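# Bend a rod into an upright arch in two sockets

## Task

Curve the rod into an arch that stands upright, with each of its two ends seated in a separate socket of the board.

## Robot and tools

Robot: two arms, left_arm and right_arm, each with a parallel two-finger gripper and a wrist camera. Base roots in the scene frame: left_arm at (-0.028, +0.243, 0) m, right_arm at (+0.034, -0.297, 0) m, both facing nearly along +x. A camera stand is fixed behind the arms.

Frames: the scene frame has its origin at table-top height, midway between the nominal bases. +x points out over the table, +y toward left_arm, +z up. Arm names do not match image sides. Printed end_effector_position (m) and end_effector_quat_wxyz are in this frame and can be off by a few cm, more at long reach. end_effector_position is the point between the finger pads, roughly 1 cm behind the fingertips. In a gripper's own axes the fingers point along +z and open and close along y. Offsets you send are expressed in each arm's Hand target axes, not in scene axes.

The 14-number row, used by both motion tools: one flat list covering both arms. Numbers 1-7 are left_arm (dx, dy, dz, rx, ry, rz, opening), numbers 8-14 are right_arm in the same order. Each value lies in [-1, 1]. dx..rz are offsets from the arm's Hand target, along that target's own axes. Scale: 1.0 equals 0.6 m for translation or 180 degrees for rotation, so 0.05 is 3 cm. rx, ry, rz form a single rotation vector. The opening is absolute, not an offset: +1 is fully open (0.093 m), -1 is fully closed. To leave an arm still, send 0 for its six pose numbers, but still send its present opening, since 0 is an opening command (half open).

execute_actions(actions, cameras): actions is a list of actions. Each action is a list of up to 15 rows, and each row is one control step of 1/30 s. A short action keeps its last row until step 15. Every row in an action counts from the Hand target at the action's start, so rows are not cumulative within an action. Each new action starts from the updated Hand target, so repeating an offset moves the arm further. An empty actions list returns images and the scene number. cameras takes names, ["all"], or []; one wrong name invalidates the whole call.

move(target, speed, blend, opening_speed, grip_force, blocking, cameras): target is either one 14-number row or a list of up to 15 rows. Every row is an offset from the Hand targets as they stood when the move began. The path is a straight line. speed is in m/s, from 0.002 to 2.9 (default 0.25), and turning is capped at twice that value in rad/s; it can be one value or one per target. blend is a corner-rounding radius in m; 0 means stop at each target. opening_speed is the rate of finger travel per second on the -1..+1 scale, at least 0.2. grip_force is a per-pad limit in N, 10 to 50; it persists, and low values close slowly. blocking=false returns after about 0.5 s while the motion carries on. The whole move is capped at 10 s. Paths do not avoid obstacles or the other arm. The result adds a move: line with the ending (done, off_target, moving, held, fault) and any limits (paced = pose clipped, held = steps withheld).

wait(seconds): 0 to 3600; sends nothing new, and a running move continues. stop(): brakes the running move, which needs some distance. zoom_image(camera, region): region is [x0, y0, x1, y1] in pixels, at most 504x504, on the latest image. Cameras are cam_head_left, cam_head_right, cam_high, cam_low, cam_left_wrist, cam_right_wrist, each 672x504. read_manual gives only licence texts. finished_scene(scene) takes a scene number from 1 to 3 and cannot be undone. Scene 1 is practice. After ending scene 1, make no further calls in that reply.

Reading results: Hand target is the last commanded pose after clipping, and the next offsets start from it. Grippers often settle short of it; send the remaining gap as an offset. Each step, orientation commands are clipped to within 40 degrees of the measured one. grip_measured runs from +1 (open) to -1. The pads meet at about -0.94, and each millimetre of object width adds about 0.0208. Readings can be up to 0.02 too open. For a firm hold on a rigid part, command about 0.41 below the reading for its width, and keep sending that value. To release, send well above the width reading. The last entry of Joint positions is the finger opening in m. Joint velocities reading "within noise" means that arm is at rest. Joint torques are noisy and offset, and joints 1-3 wrap at ±28 N m. Runs of actions also list positions at some steps.

Cautions: pick up and carry the rod without dropping it or releasing it while moving, and never let anything fall or be left off the table. Approach slowly: faster contact hits harder, and aiming far past a contact presses harder. A blocked arm keeps pushing, so command it back to release. Avoid contact between the arms, and never close one gripper on the other's fingers. Keep objects and the other arm off the wrist camera cables. Do not route paths close to an arm's own base, as the elbow can flip; go around it. Long stretched reaches, heavy holds and pushing toward unreachable poses heat the motors. MOTOR HOT appears at 75 °C, the arm folds and idles at 90 °C, and it goes limp at 100 °C. Check the pose and tilt after each move, since friction and load can leave the gripper low, tilted or displaced. Loose objects may occasionally be nudged by outside pushes. The arch has to stay seated in both sockets after the grippers let go.

Each tool is called after "Emit:" in YAML: its name, and indented under it one key for each argument.

## Session

Emit:
execute_actions:
  actions: []

Scene clock: 0.00 s.
left_arm: end_effector_position=(+0.3139, +0.2739, +0.1031) grip_measured=+1.000 end_effector_quat_wxyz=(+0.556, -0.042, +0.827, +0.068) | right_arm: end_effector_position=(+0.4776, -0.2023, +0.1025) grip_measured=+1.000 end_effector_quat_wxyz=(+0.515, -0.029, +0.830, +0.211)
Joint positions: left_arm=[0.009 1.233 0.259 0.588 -0.141 0.015 0.093] | right_arm=[0.104 1.712 0.683 0.622 -0.296 0.229 0.093]
Joint velocities: within noise
Joint torques (N m): no reading
Heat: left arm: 29 °C; right arm: 29 °C.
Hand target: left_arm +0.3172, +0.2740, +0.1105; +0.565, -0.043, +0.821, +0.068 | right_arm +0.4784, -0.2022, +0.1040; +0.516, -0.028, +0.830, +0.211
Tool commands: left_gripper/opening=+1.0 right_gripper/opening=+1.0

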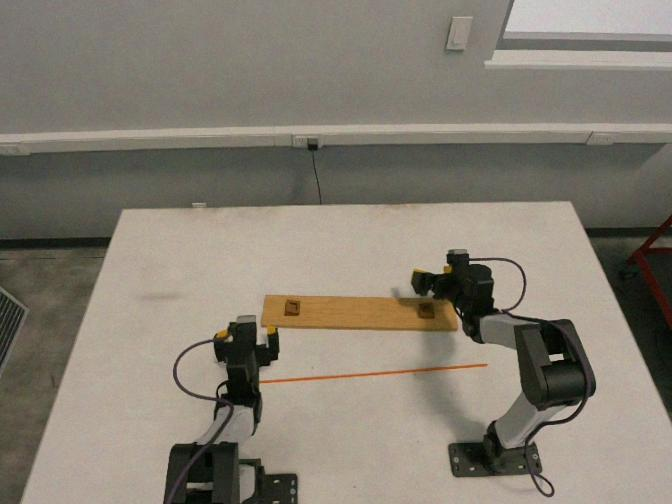

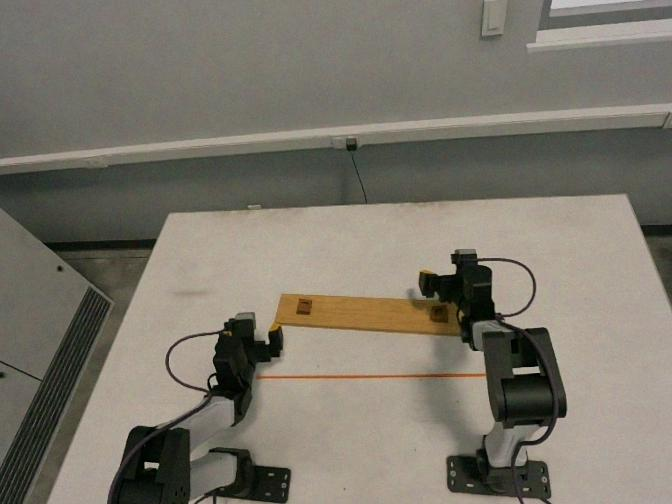

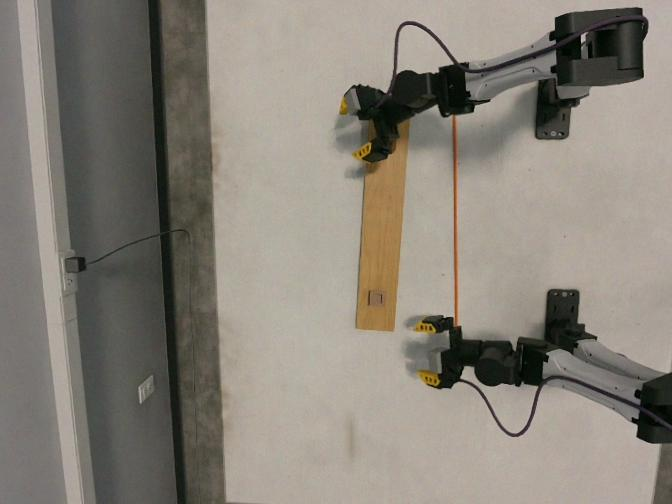

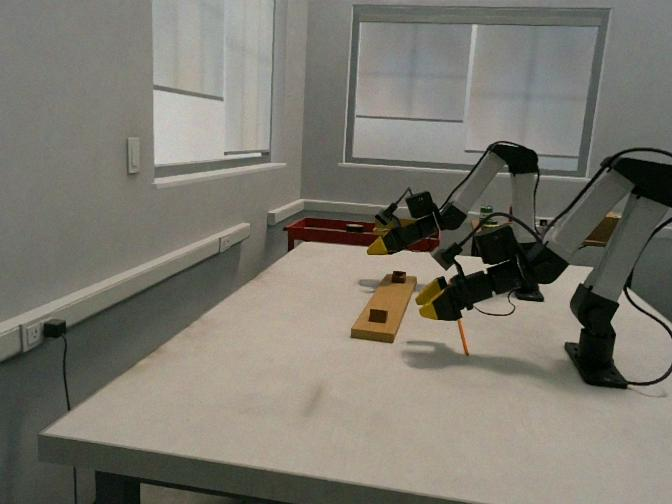

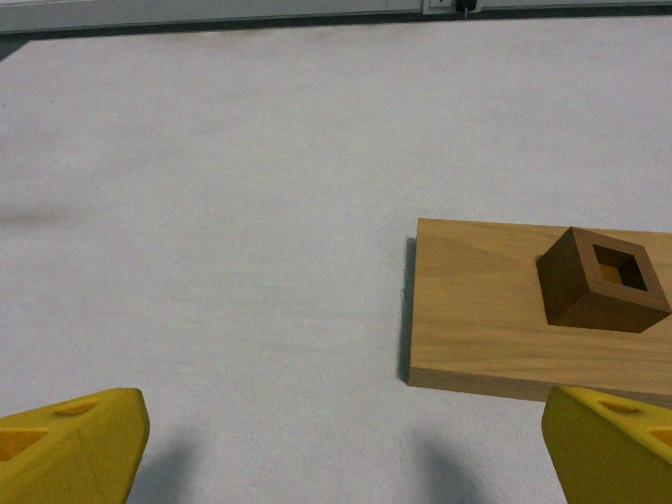

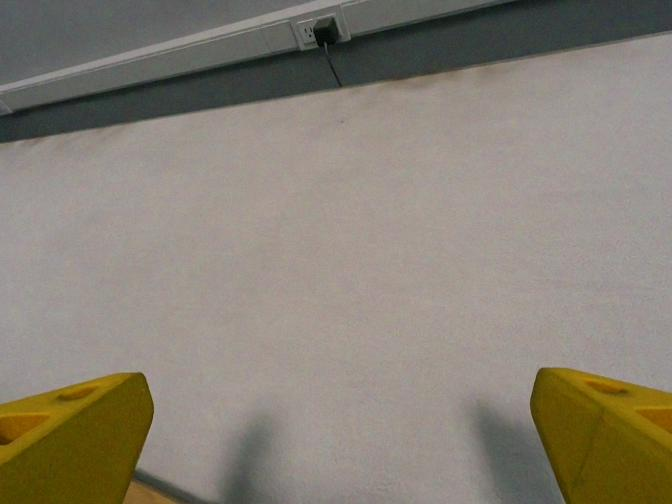

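Emit:
move:
  target: [-0.0873,-0.1235,-0.2143,0.2599,0.3428,0.5274,1,0.0358,0.1804,-0.3513,-0.0873,0.469,-0.4571,1]
  cameras: ["all"]

Scene clock: 77.40 s.
left_arm: end_effector_position=(+0.2274, +0.1801, +0.1913) grip_measured=+1.000 end_effector_quat_wxyz=(-0.075, +0.701, +0.697, +0.135) | right_arm: end_effector_position=(+0.2684, -0.1746, +0.1966) grip_measured=+1.000 end_effector_quat_wxyz=(+0.011, +0.705, -0.697, +0.133)
Joint positions: left_arm=[-0.448 1.579 1.53 -1.57 -0.307 1.134 0.093] | right_arm=[0.653 1.536 1.519 -1.538 0.267 -0.932 0.093]
Joint torques (N m): left_arm=[-0.53 -8.58 7.87 0.07 -0.13 -0.07] | right_arm=[0.54 -8.95 5.67 0.2 0.39 -0.21]
Heat: left arm: 36 °C; right arm: 39 °C.
Hand target: left_arm +0.2282, +0.1798, +0.1997; -0.123, +0.696, +0.696, +0.123 | right_arm +0.2618, -0.1802, +0.2000; +0.123, +0.697, -0.696, +0.123
Off the commanded pose: left_arm 0.009 m, 6 deg | right_arm 0.009 m, 13 deg.
joint sent to its limit (left arm) — joint 4 (wrist pitch), lower limit. The joint targets are off in orientation, not in position.
joint sent to its limit (right arm) — joint 4 (wrist pitch), lower limit. The joint targets are off in orientation, not in position.
move: off_target (left_arm, right_arm)

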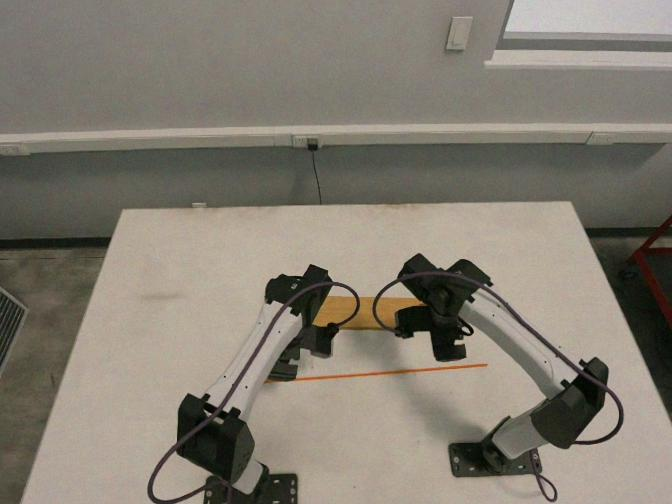

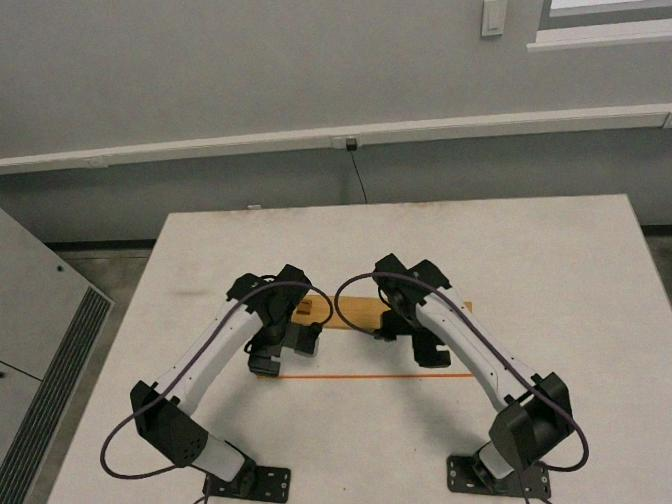

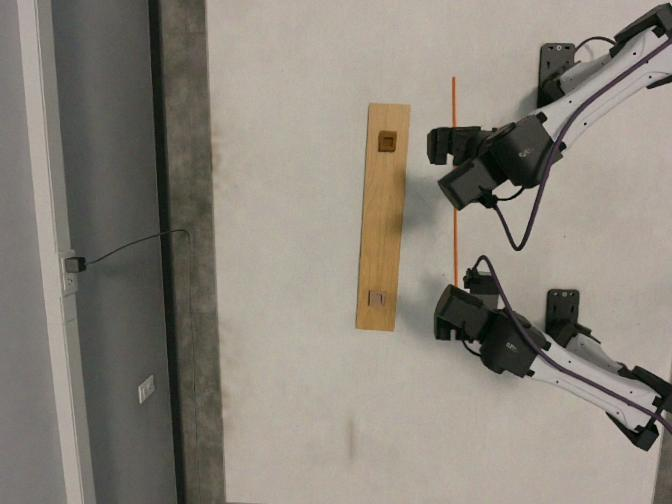

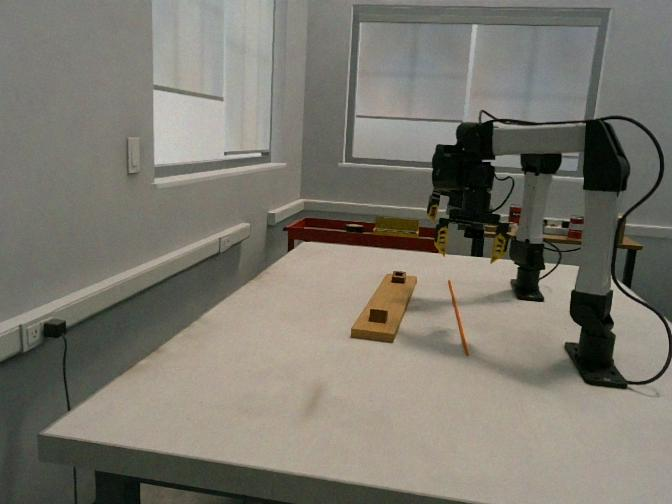

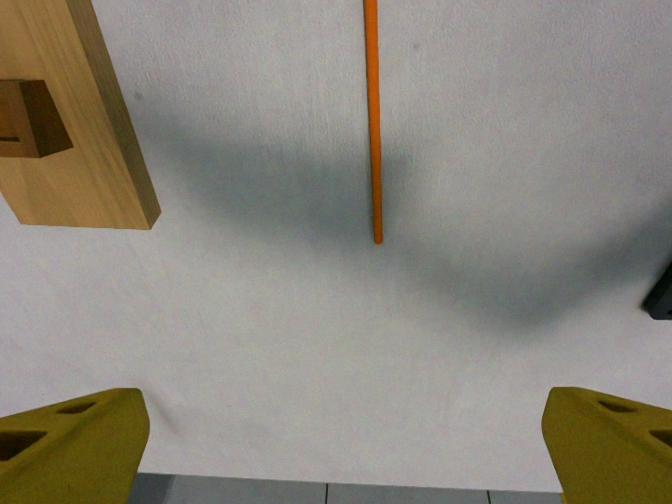

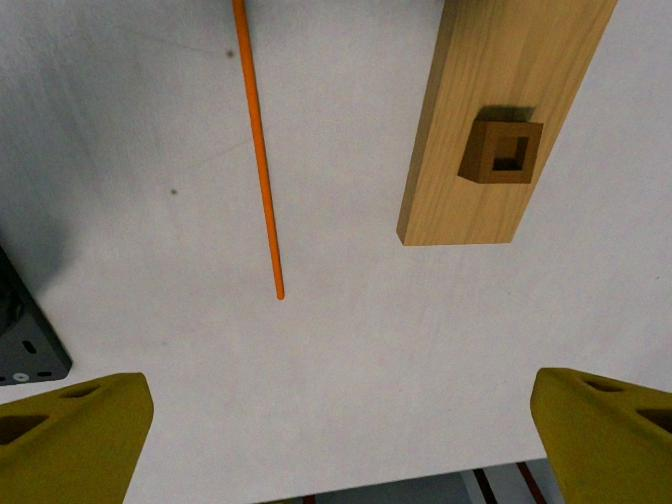

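Emit:
move:
  target: [0.003,-0.0103,0.2559,0.007,0,-0.0193,1,0.045,0.013,0.2753,0.007,0,-0.0193,1]
  cameras: ["cam_left_wrist","cam_right_wrist","cam_low"]

Scene clock: 116.33 s.
left_arm: end_effector_position=(+0.2225, +0.2307, +0.0605) grip_measured=+1.000 end_effector_quat_wxyz=(-0.119, +0.673, +0.721, +0.118) | right_arm: end_effector_position=(+0.2533, -0.2588, +0.0603) grip_measured=+1.000 end_effector_quat_wxyz=(+0.111, +0.718, -0.676, +0.125)
Joint positions: left_arm=[-0.274 1.617 1.036 -1.095 -0.321 1.223 0.093] | right_arm=[0.413 1.511 0.93 -1.101 0.317 -1.2 0.093]
Joint torques (N m): left_arm=[0.46 -6.56 4.57 0.11 -0.17 -0.04] | right_arm=[-0.66 -4.37 5.41 0.3 0.41 -0.22]
Heat: left arm: 36 °C; right arm: 37 °C.
Hand target: left_arm +0.2221, +0.2341, +0.0561; -0.127, +0.674, +0.718, +0.119 | right_arm +0.2542, -0.2622, +0.0541; +0.119, +0.719, -0.673, +0.127
Off the commanded pose: left_arm 0.006 m, 1 deg | right_arm 0.007 m, 1 deg.
move: done
Images, in order (width x height): cam_low 672x504, cam_left_wrist 672x504, cam_right_wrist 672x504.

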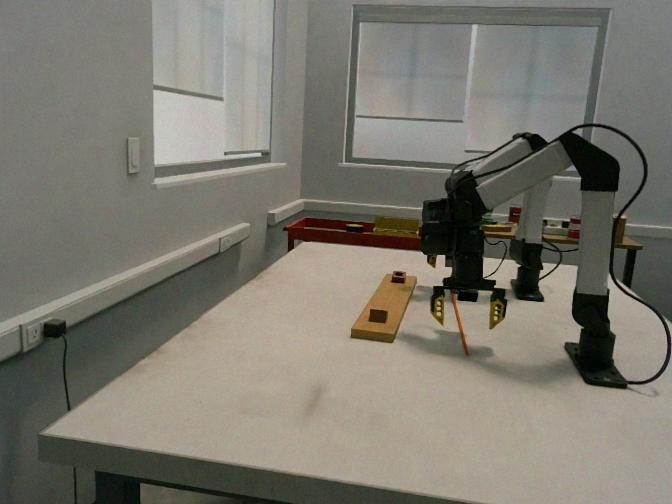

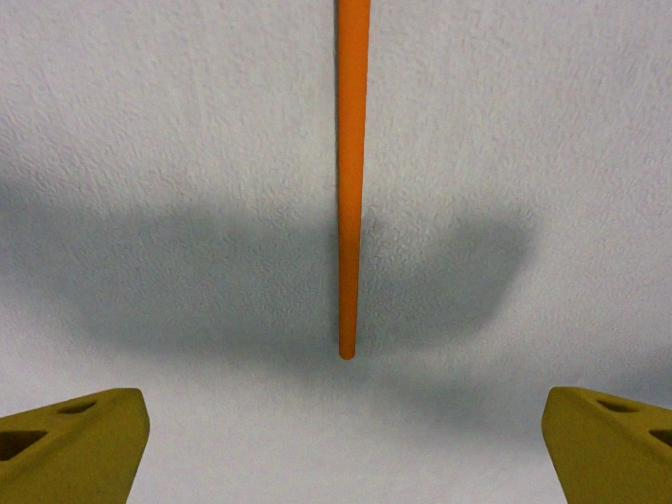

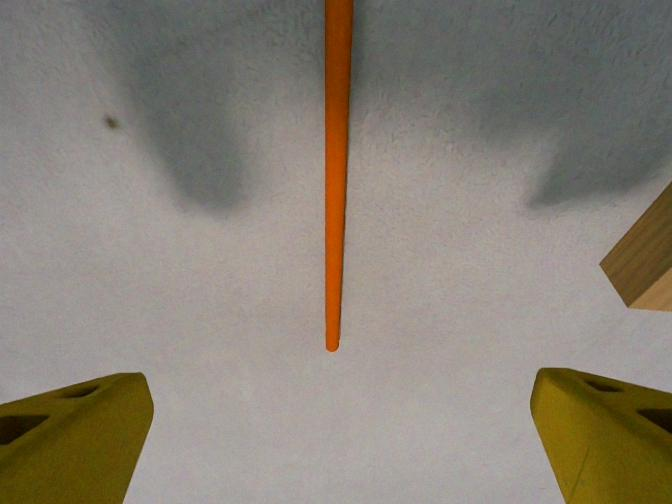

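Emit:
move:
  target: [-0.0267,0,0.078,0,0,0,1,-0.0187,0,0.0807,0,0,0,1]
  cameras: ["cam_left_wrist","cam_right_wrist","cam_low"]
  speed: 0.08

Scene clock: 129.87 s.
left_arm: end_effector_position=(+0.2161, +0.2328, +0.0186) grip_measured=+1.000 end_effector_quat_wxyz=(-0.133, +0.674, +0.718, +0.112) | right_arm: end_effector_position=(+0.2551, -0.2639, +0.0108) grip_measured=+1.000 end_effector_quat_wxyz=(+0.110, +0.718, -0.676, +0.124)
Joint positions: left_arm=[-0.275 1.688 0.927 -0.943 -0.324 1.225 0.093] | right_arm=[0.389 1.597 0.798 -0.873 0.318 -1.226 0.093]
Joint torques (N m): left_arm=[0.72 -5.3 2.92 0.6 -0.15 -0.02] | right_arm=[-0.65 -4.72 4.96 0.32 0.43 -0.2]
Heat: left arm: 35 °C; right arm: 36 °C.
Hand target: left_arm +0.2220, +0.2351, +0.0066; -0.127, +0.674, +0.718, +0.119 | right_arm +0.2546, -0.2681, +0.0048; +0.119, +0.719, -0.673, +0.127
Off the commanded pose: left_arm 0.014 m, 1 deg | right_arm 0.007 m, 1 deg.
move: off_target (left_arm)
Images, in order (width x height): cam_low 672x504, cam_left_wrist 672x504, cam_right_wrist 672x504.

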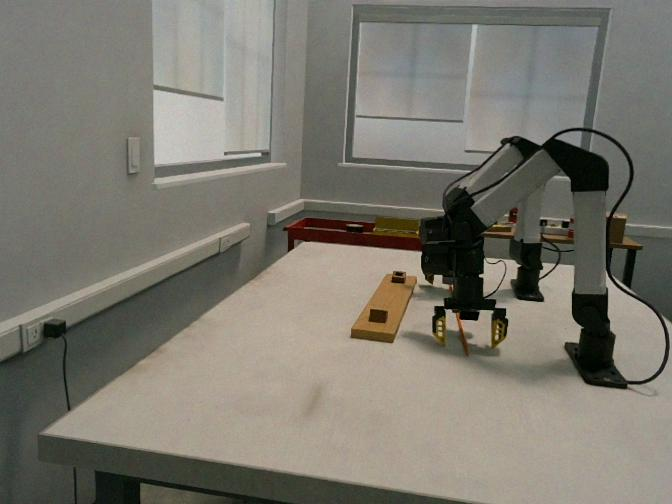

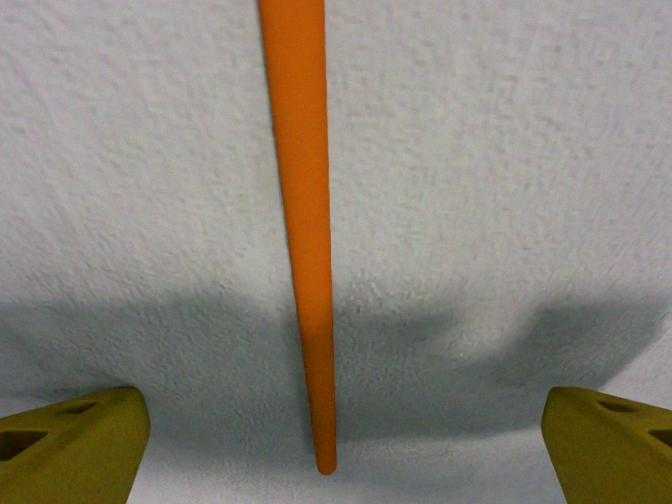

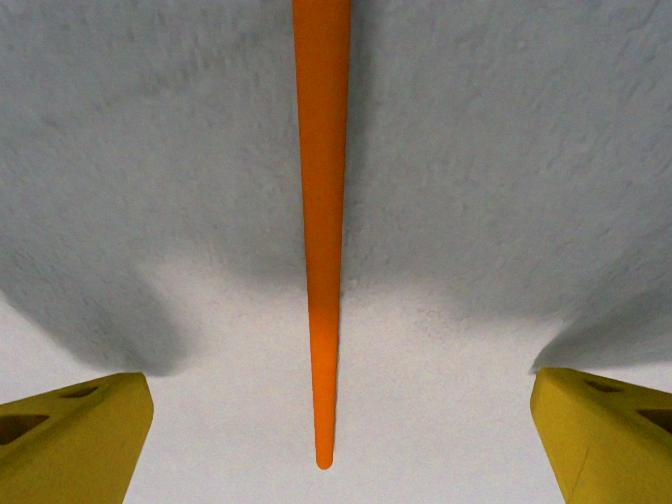

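Emit:
move:
  target: [0.0043,0.006,-0.0117,0,0,0,-1,0,-0.002,0,0,0,0,-1]
  cameras: ["cam_left_wrist","cam_right_wrist","cam_high"]
  speed: 0.08
  opening_speed: 1.0

Scene clock: 136.83 s.
left_arm: end_effector_position=(+0.2259, +0.2343, +0.0171) grip_measured=-0.930 end_effector_quat_wxyz=(-0.120, +0.672, +0.720, +0.126) | right_arm: end_effector_position=(+0.2554, -0.2640, +0.0108) grip_measured=-0.964 end_effector_quat_wxyz=(+0.110, +0.718, -0.676, +0.125)
Joint positions: left_arm=[-0.267 1.693 0.927 -0.9 -0.337 1.232 0.001] | right_arm=[0.389 1.597 0.798 -0.872 0.319 -1.227 0]
Joint torques (N m): left_arm=[0.51 -6.13 5.86 0.01 -0.04 -0.03] | right_arm=[-0.8 -4.3 5.31 0.31 0.42 -0.21]
Heat: left arm: 34 °C; right arm: 35 °C.
Hand target: left_arm +0.2256, +0.2353, +0.0141; -0.127, +0.674, +0.718, +0.119 | right_arm +0.2558, -0.2680, +0.0048; +0.119, +0.719, -0.673, +0.127
Off the commanded pose: left_arm 0.003 m, 1 deg | right_arm 0.007 m, 1 deg.
move: done
Images, in order (width x height): cam_high 672x504, cam_left_wrist 672x504, cam_right_wrist 672x504.

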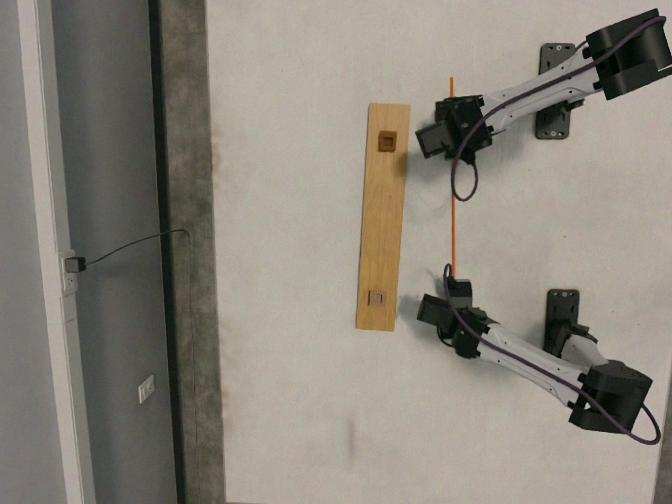

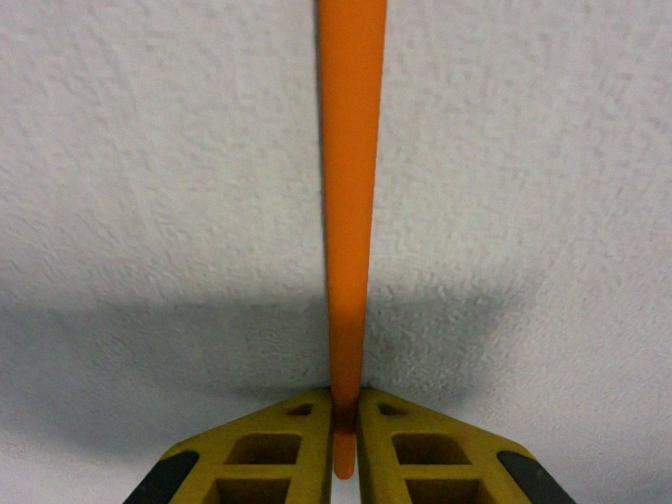

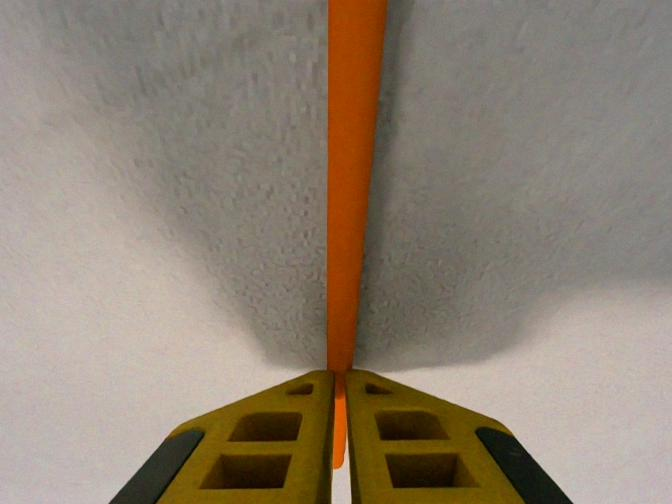

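Emit:
move:
  target:
    - [0,0,0,0,0,0,-1,0,0,0,0,0,0,-0.4]
    - [0,0,0,0,0,0,-1,-0.0057,0,0.0157,0,0,0,-1]
  cameras: ["cam_right_wrist"]
  speed: 0.08
  opening_speed: 1.0

Scene clock: 144.20 s.
left_arm: end_effector_position=(+0.2259, +0.2343, +0.0171) grip_measured=-0.940 end_effector_quat_wxyz=(-0.120, +0.672, +0.720, +0.126) | right_arm: end_effector_position=(+0.2582, -0.2651, +0.0067) grip_measured=-0.927 end_effector_quat_wxyz=(+0.111, +0.718, -0.674, +0.131)
Joint positions: left_arm=[-0.267 1.693 0.927 -0.9 -0.337 1.232 0] | right_arm=[0.389 1.612 0.791 -0.846 0.332 -1.229 0.001]
Joint torques (N m): left_arm=[0.51 -6.13 5.87 0.02 -0.04 -0.04] | right_arm=[-0.79 -3.63 3.88 0.49 0.27 -0.19]
Heat: left arm: 33 °C; right arm: 35 °C.
Hand target: left_arm +0.2256, +0.2353, +0.0141; -0.127, +0.674, +0.718, +0.119 | right_arm +0.2558, -0.2681, -0.0052; +0.119, +0.719, -0.673, +0.127
Off the commanded pose: left_arm 0.003 m, 1 deg | right_arm 0.012 m, 1 deg.
move: off_target (right_arm); target 2's new opening was sent with right_arm's hand 0.012 m and 1 deg from that target

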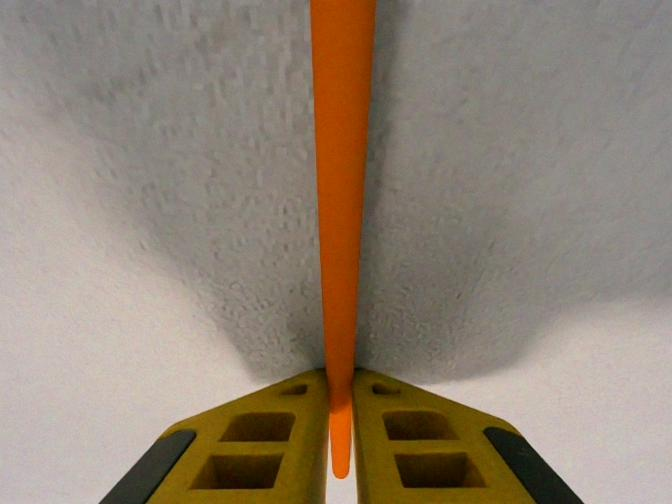

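Emit:
move:
  target: [0.0567,0.0267,-0.1585,-0.007,0,0.0193,-1,0.0597,0.0267,-0.1663,-0.007,0,0.0193,-1]
  cameras: ["cam_left_wrist","cam_right_wrist","cam_high","cam_low"]
  speed: 0.12

Scene clock: 159.77 s.
left_arm: end_effector_position=(+0.2383, +0.2334, +0.1041) grip_measured=-0.940 end_effector_quat_wxyz=(-0.130, +0.697, +0.695, +0.115) | right_arm: end_effector_position=(+0.2413, -0.2683, +0.0915) grip_measured=-0.939 end_effector_quat_wxyz=(+0.124, +0.698, -0.695, +0.120)
Joint positions: left_arm=[-0.256 1.637 1.234 -1.276 -0.332 1.312 0] | right_arm=[0.394 1.453 1.003 -1.264 0.317 -1.159 0]
Joint torques (N m): left_arm=[0.53 -9.84 8.49 -0.11 -0.18 -0.03] | right_arm=[0.36 -7.31 8.66 -0.27 0.31 -0.03]
Heat: left arm: 33 °C; right arm: 34 °C.
Hand target: left_arm +0.2416, +0.2358, +0.1152; -0.123, +0.696, +0.696, +0.123 | right_arm +0.2398, -0.2686, +0.1007; +0.123, +0.697, -0.696, +0.123
Off the commanded pose: left_arm 0.012 m, 1 deg | right_arm 0.009 m, 0 deg.
move: off_target (left_arm)
Images, in order (width x height): cam_high 672x504, cam_low 672x504, cam_left_wrist 672x504, cam_right_wrist 672x504.

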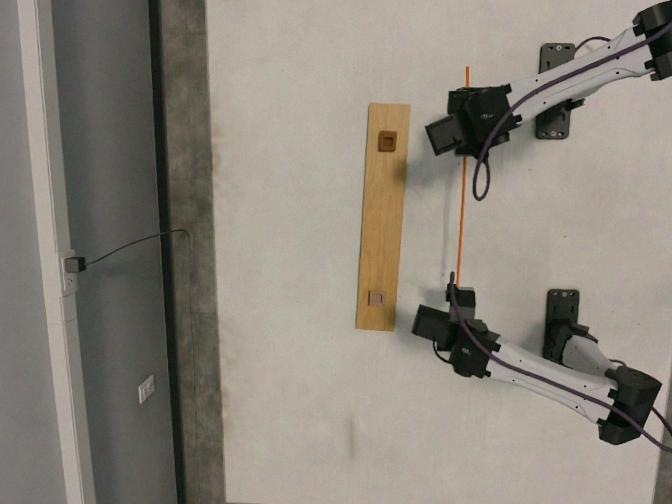

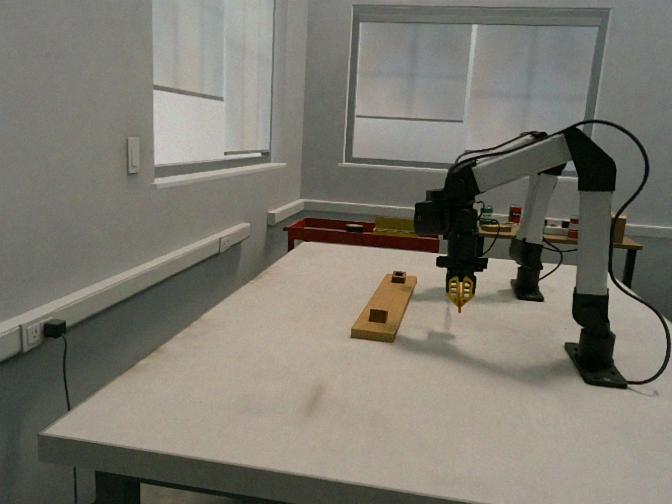

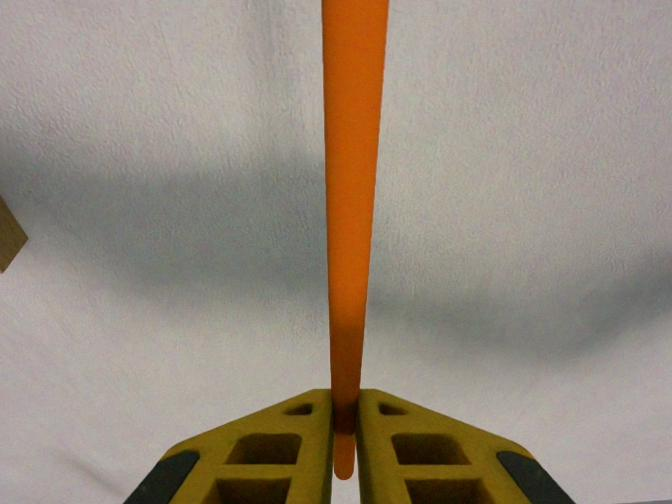

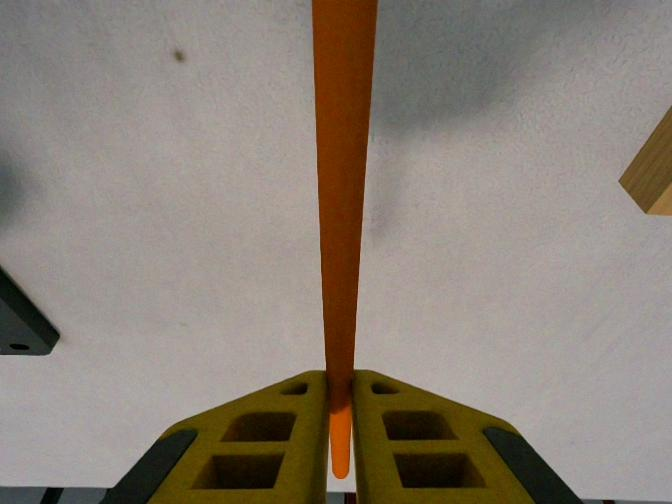

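Emit:
move:
  target:
    - [0.0155,0.07,-0.0475,0,-0.1111,0,-1,0.0005,-0.0667,-0.053,0,-0.1111,0,-1]
    - [0.0197,0.1408,-0.1082,0,-0.2222,0,-1,-0.0102,-0.1325,-0.119,0,-0.2222,0,-1]
  cameras: ["all"]
  speed: 0.15
  blend: 0.02

Scene clock: 183.80 s.
left_arm: end_effector_position=(+0.3223, +0.2313, +0.1757) grip_measured=-0.941 end_effector_quat_wxyz=(+0.102, +0.699, +0.700, -0.105) | right_arm: end_effector_position=(+0.3178, -0.2446, +0.1626) grip_measured=-0.939 end_effector_quat_wxyz=(-0.112, +0.696, -0.702, -0.101)
Joint positions: left_arm=[0.093 1.912 1.866 -1.56 0.292 1.68 0] | right_arm=[0.01 1.6 1.439 -1.39 -0.302 -1.55 0]
Joint torques (N m): left_arm=[0.35 -9.74 8.64 -0.05 0.77 -0.06] | right_arm=[-0.4 -5.72 9.29 0.15 -0.77 -0.26]
Heat: left arm: 36 °C; right arm: 35 °C.
Hand target: left_arm +0.3260, +0.2247, +0.1803; +0.123, +0.696, +0.696, -0.122 | right_arm +0.3192, -0.2384, +0.1658; -0.123, +0.697, -0.696, -0.123
Off the commanded pose: left_arm 0.009 m, 3 deg | right_arm 0.007 m, 3 deg.
move: off_target (left_arm, right_arm)

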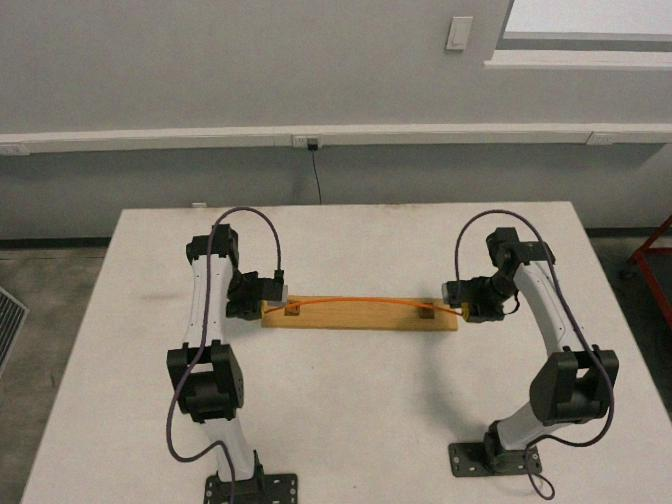

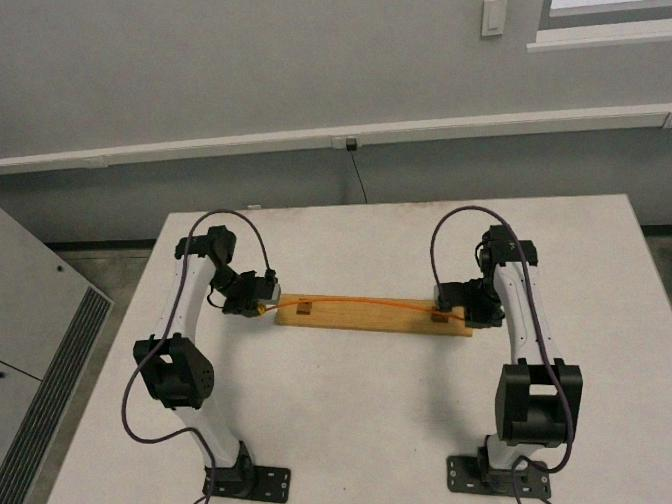

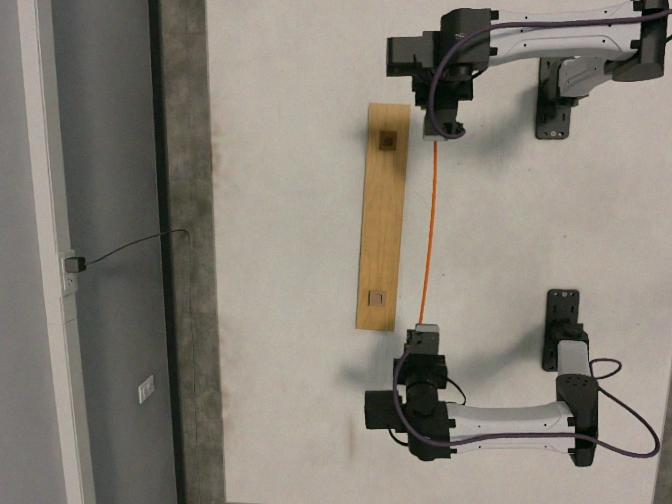

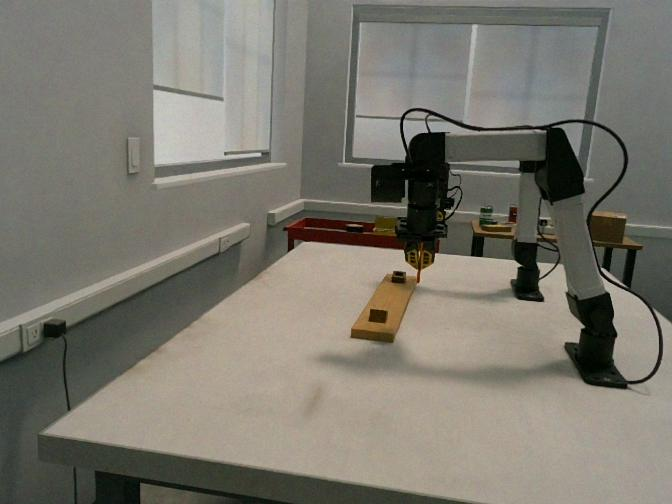

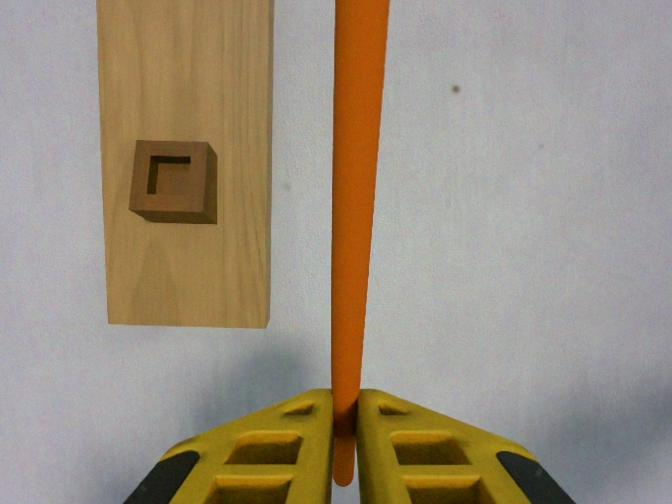

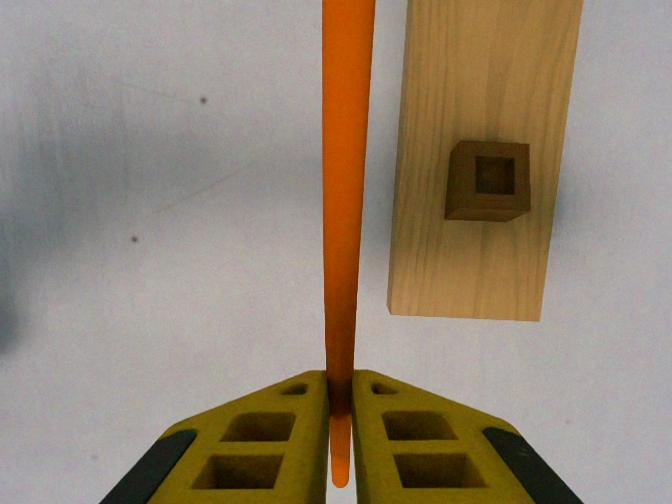

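Emit:
move:
  target:
    - [-0.0573,0.0817,0.0067,0,-0.1111,0,-1,-0.0552,-0.085,0.0023,0,-0.1111,0,-1]
    - [-0.0942,0.1233,0.0202,0,-0.2056,0,-1,-0.0917,-0.1267,0.0157,0,-0.2056,0,-1]
    - [-0.12,0.1433,0.0295,0,-0.25,0,-1,-0.116,-0.1433,0.0245,0,-0.25,0,-1]
  cameras: ["all"]
  speed: 0.15
  blend: 0.02

Scene clock: 240.60 s.
left_arm: end_effector_position=(+0.4084, +0.1655, +0.1787) grip_measured=-0.941 end_effector_quat_wxyz=(+0.373, +0.595, +0.626, -0.339) | right_arm: end_effector_position=(+0.3968, -0.1789, +0.1713) grip_measured=-0.939 end_effector_quat_wxyz=(-0.355, +0.598, -0.618, -0.367)
Joint positions: left_arm=[0.148 2.278 2.119 -1.565 1.05 1.768 0] | right_arm=[-0.08 1.977 1.614 -1.355 -1.065 -1.707 0]
Joint torques (N m): left_arm=[-1.7 -12.6 8.39 -0.16 1.28 -0.04] | right_arm=[1.61 -9.05 8.65 0.26 -1.37 -0.26]
Heat: left arm: 38 °C; right arm: 37 °C.
Hand target: left_arm +0.4120, +0.1508, +0.1881; +0.380, +0.597, +0.596, -0.380 | right_arm +0.4051, -0.1678, +0.1757; -0.380, +0.597, -0.596, -0.380
Off the commanded pose: left_arm 0.018 m, 6 deg | right_arm 0.015 m, 4 deg.
joint sent to its limit (left arm) — joint 4 (wrist pitch), lower limit. The joint targets are off in orientation, not in position.
move: off_target (left_arm, right_arm)

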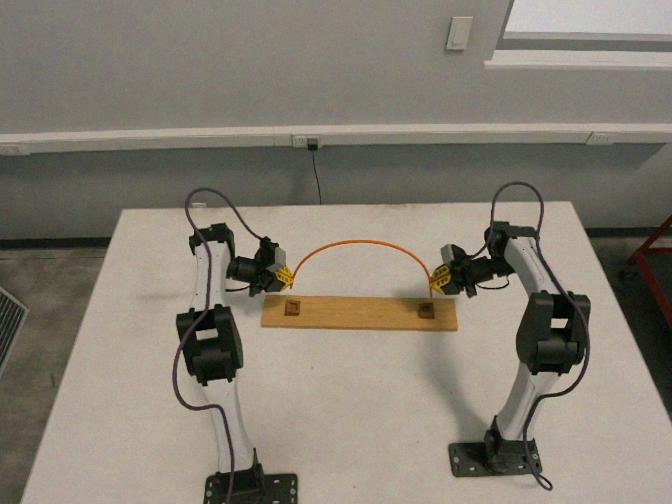

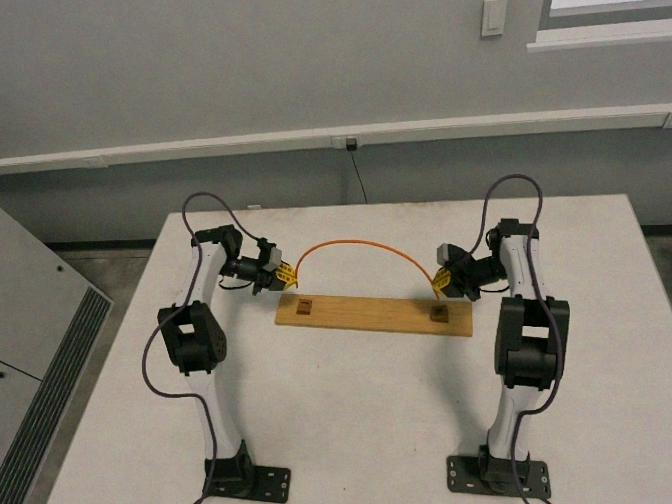

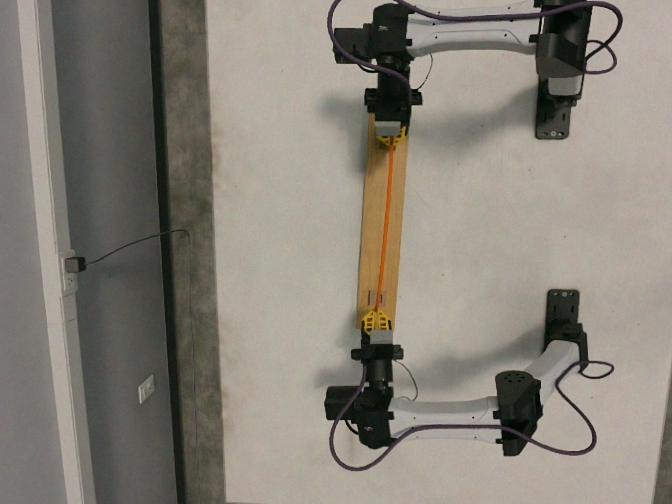

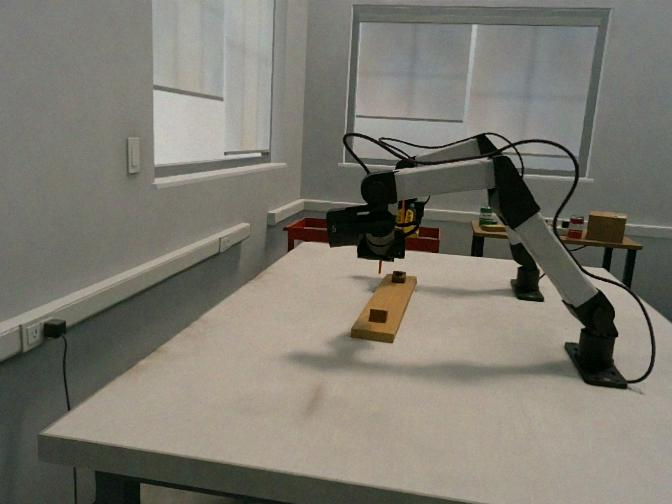

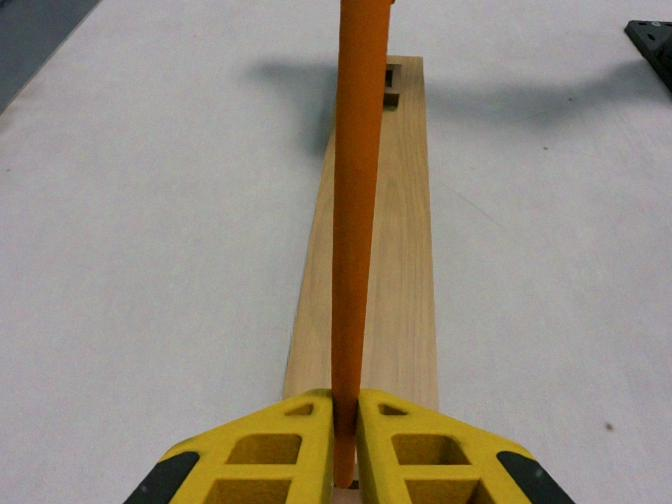

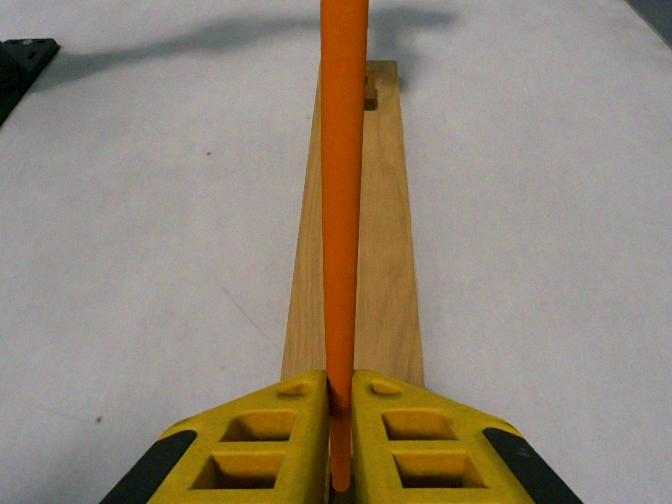

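Emit:
zoom_image:
  camera: "cam_left_wrist"
  region: [270, 380, 420, 504]

Emit:
zoom_image:
  camera: "cam_right_wrist"
  region: [270, 380, 420, 504]

Emit:
zoom_image:
  camera: "cam_high"
  region: [320, 100, 470, 350]

Emit:
zoom_image:
  camera: "cam_head_left"
  region: [240, 220, 480, 340]

Emit:
zoom_image:
  camera: "cam_head_right"
  region: [250, 220, 490, 340]

Emit:
zoom_image:
  camera: "cam_low"
  region: [320, 180, 470, 350]

Scaled by 3.360 from the camera's image (finer frame: 960x720).

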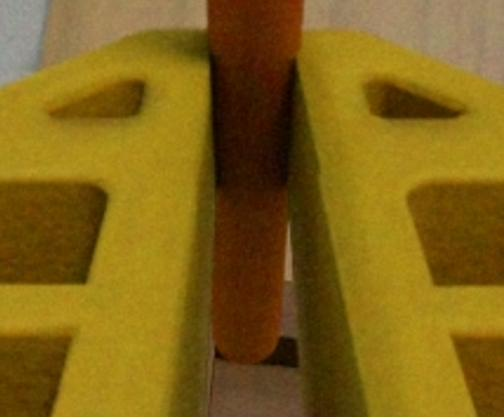

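Scaled by 3.360 from the camera's image (finer frame: 960x720).

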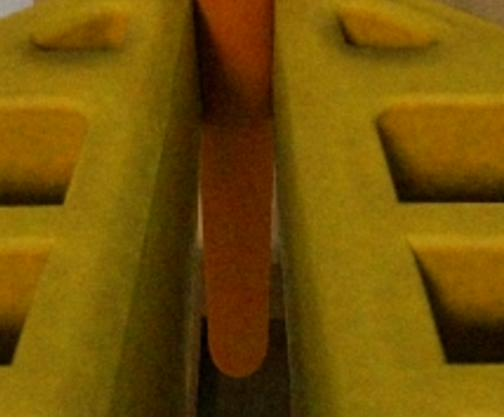

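Scaled by 2.016 from the camera's image (finer frame: 960x720).

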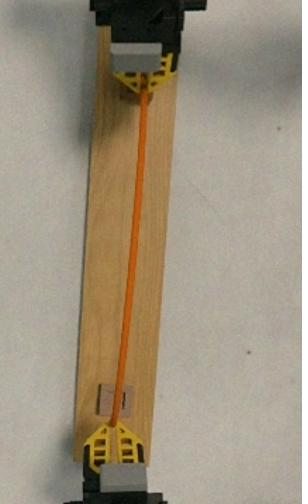

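Scaled by 2.100 from the camera's image (finer frame: 960x720).

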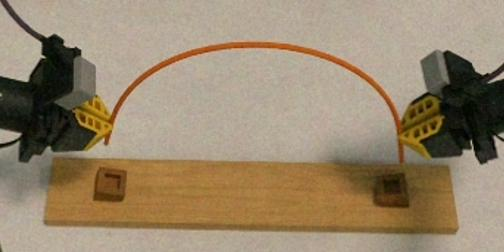

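Scaled by 2.100 from the camera's image (finer frame: 960x720).

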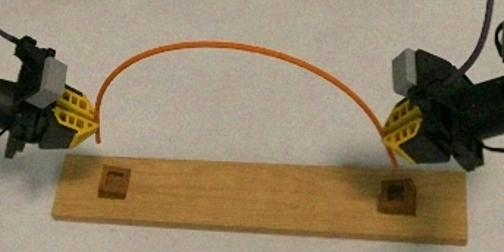

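Scaled by 2.965 from the camera's image (finer frame: 960x720).

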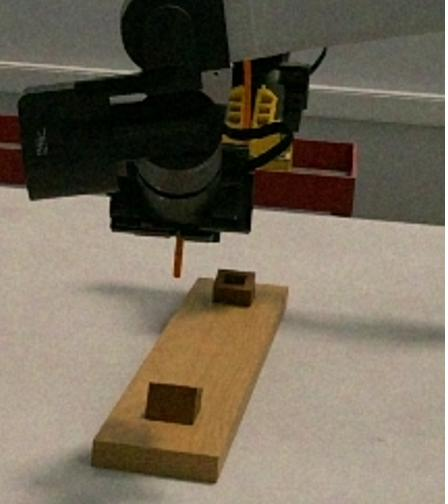

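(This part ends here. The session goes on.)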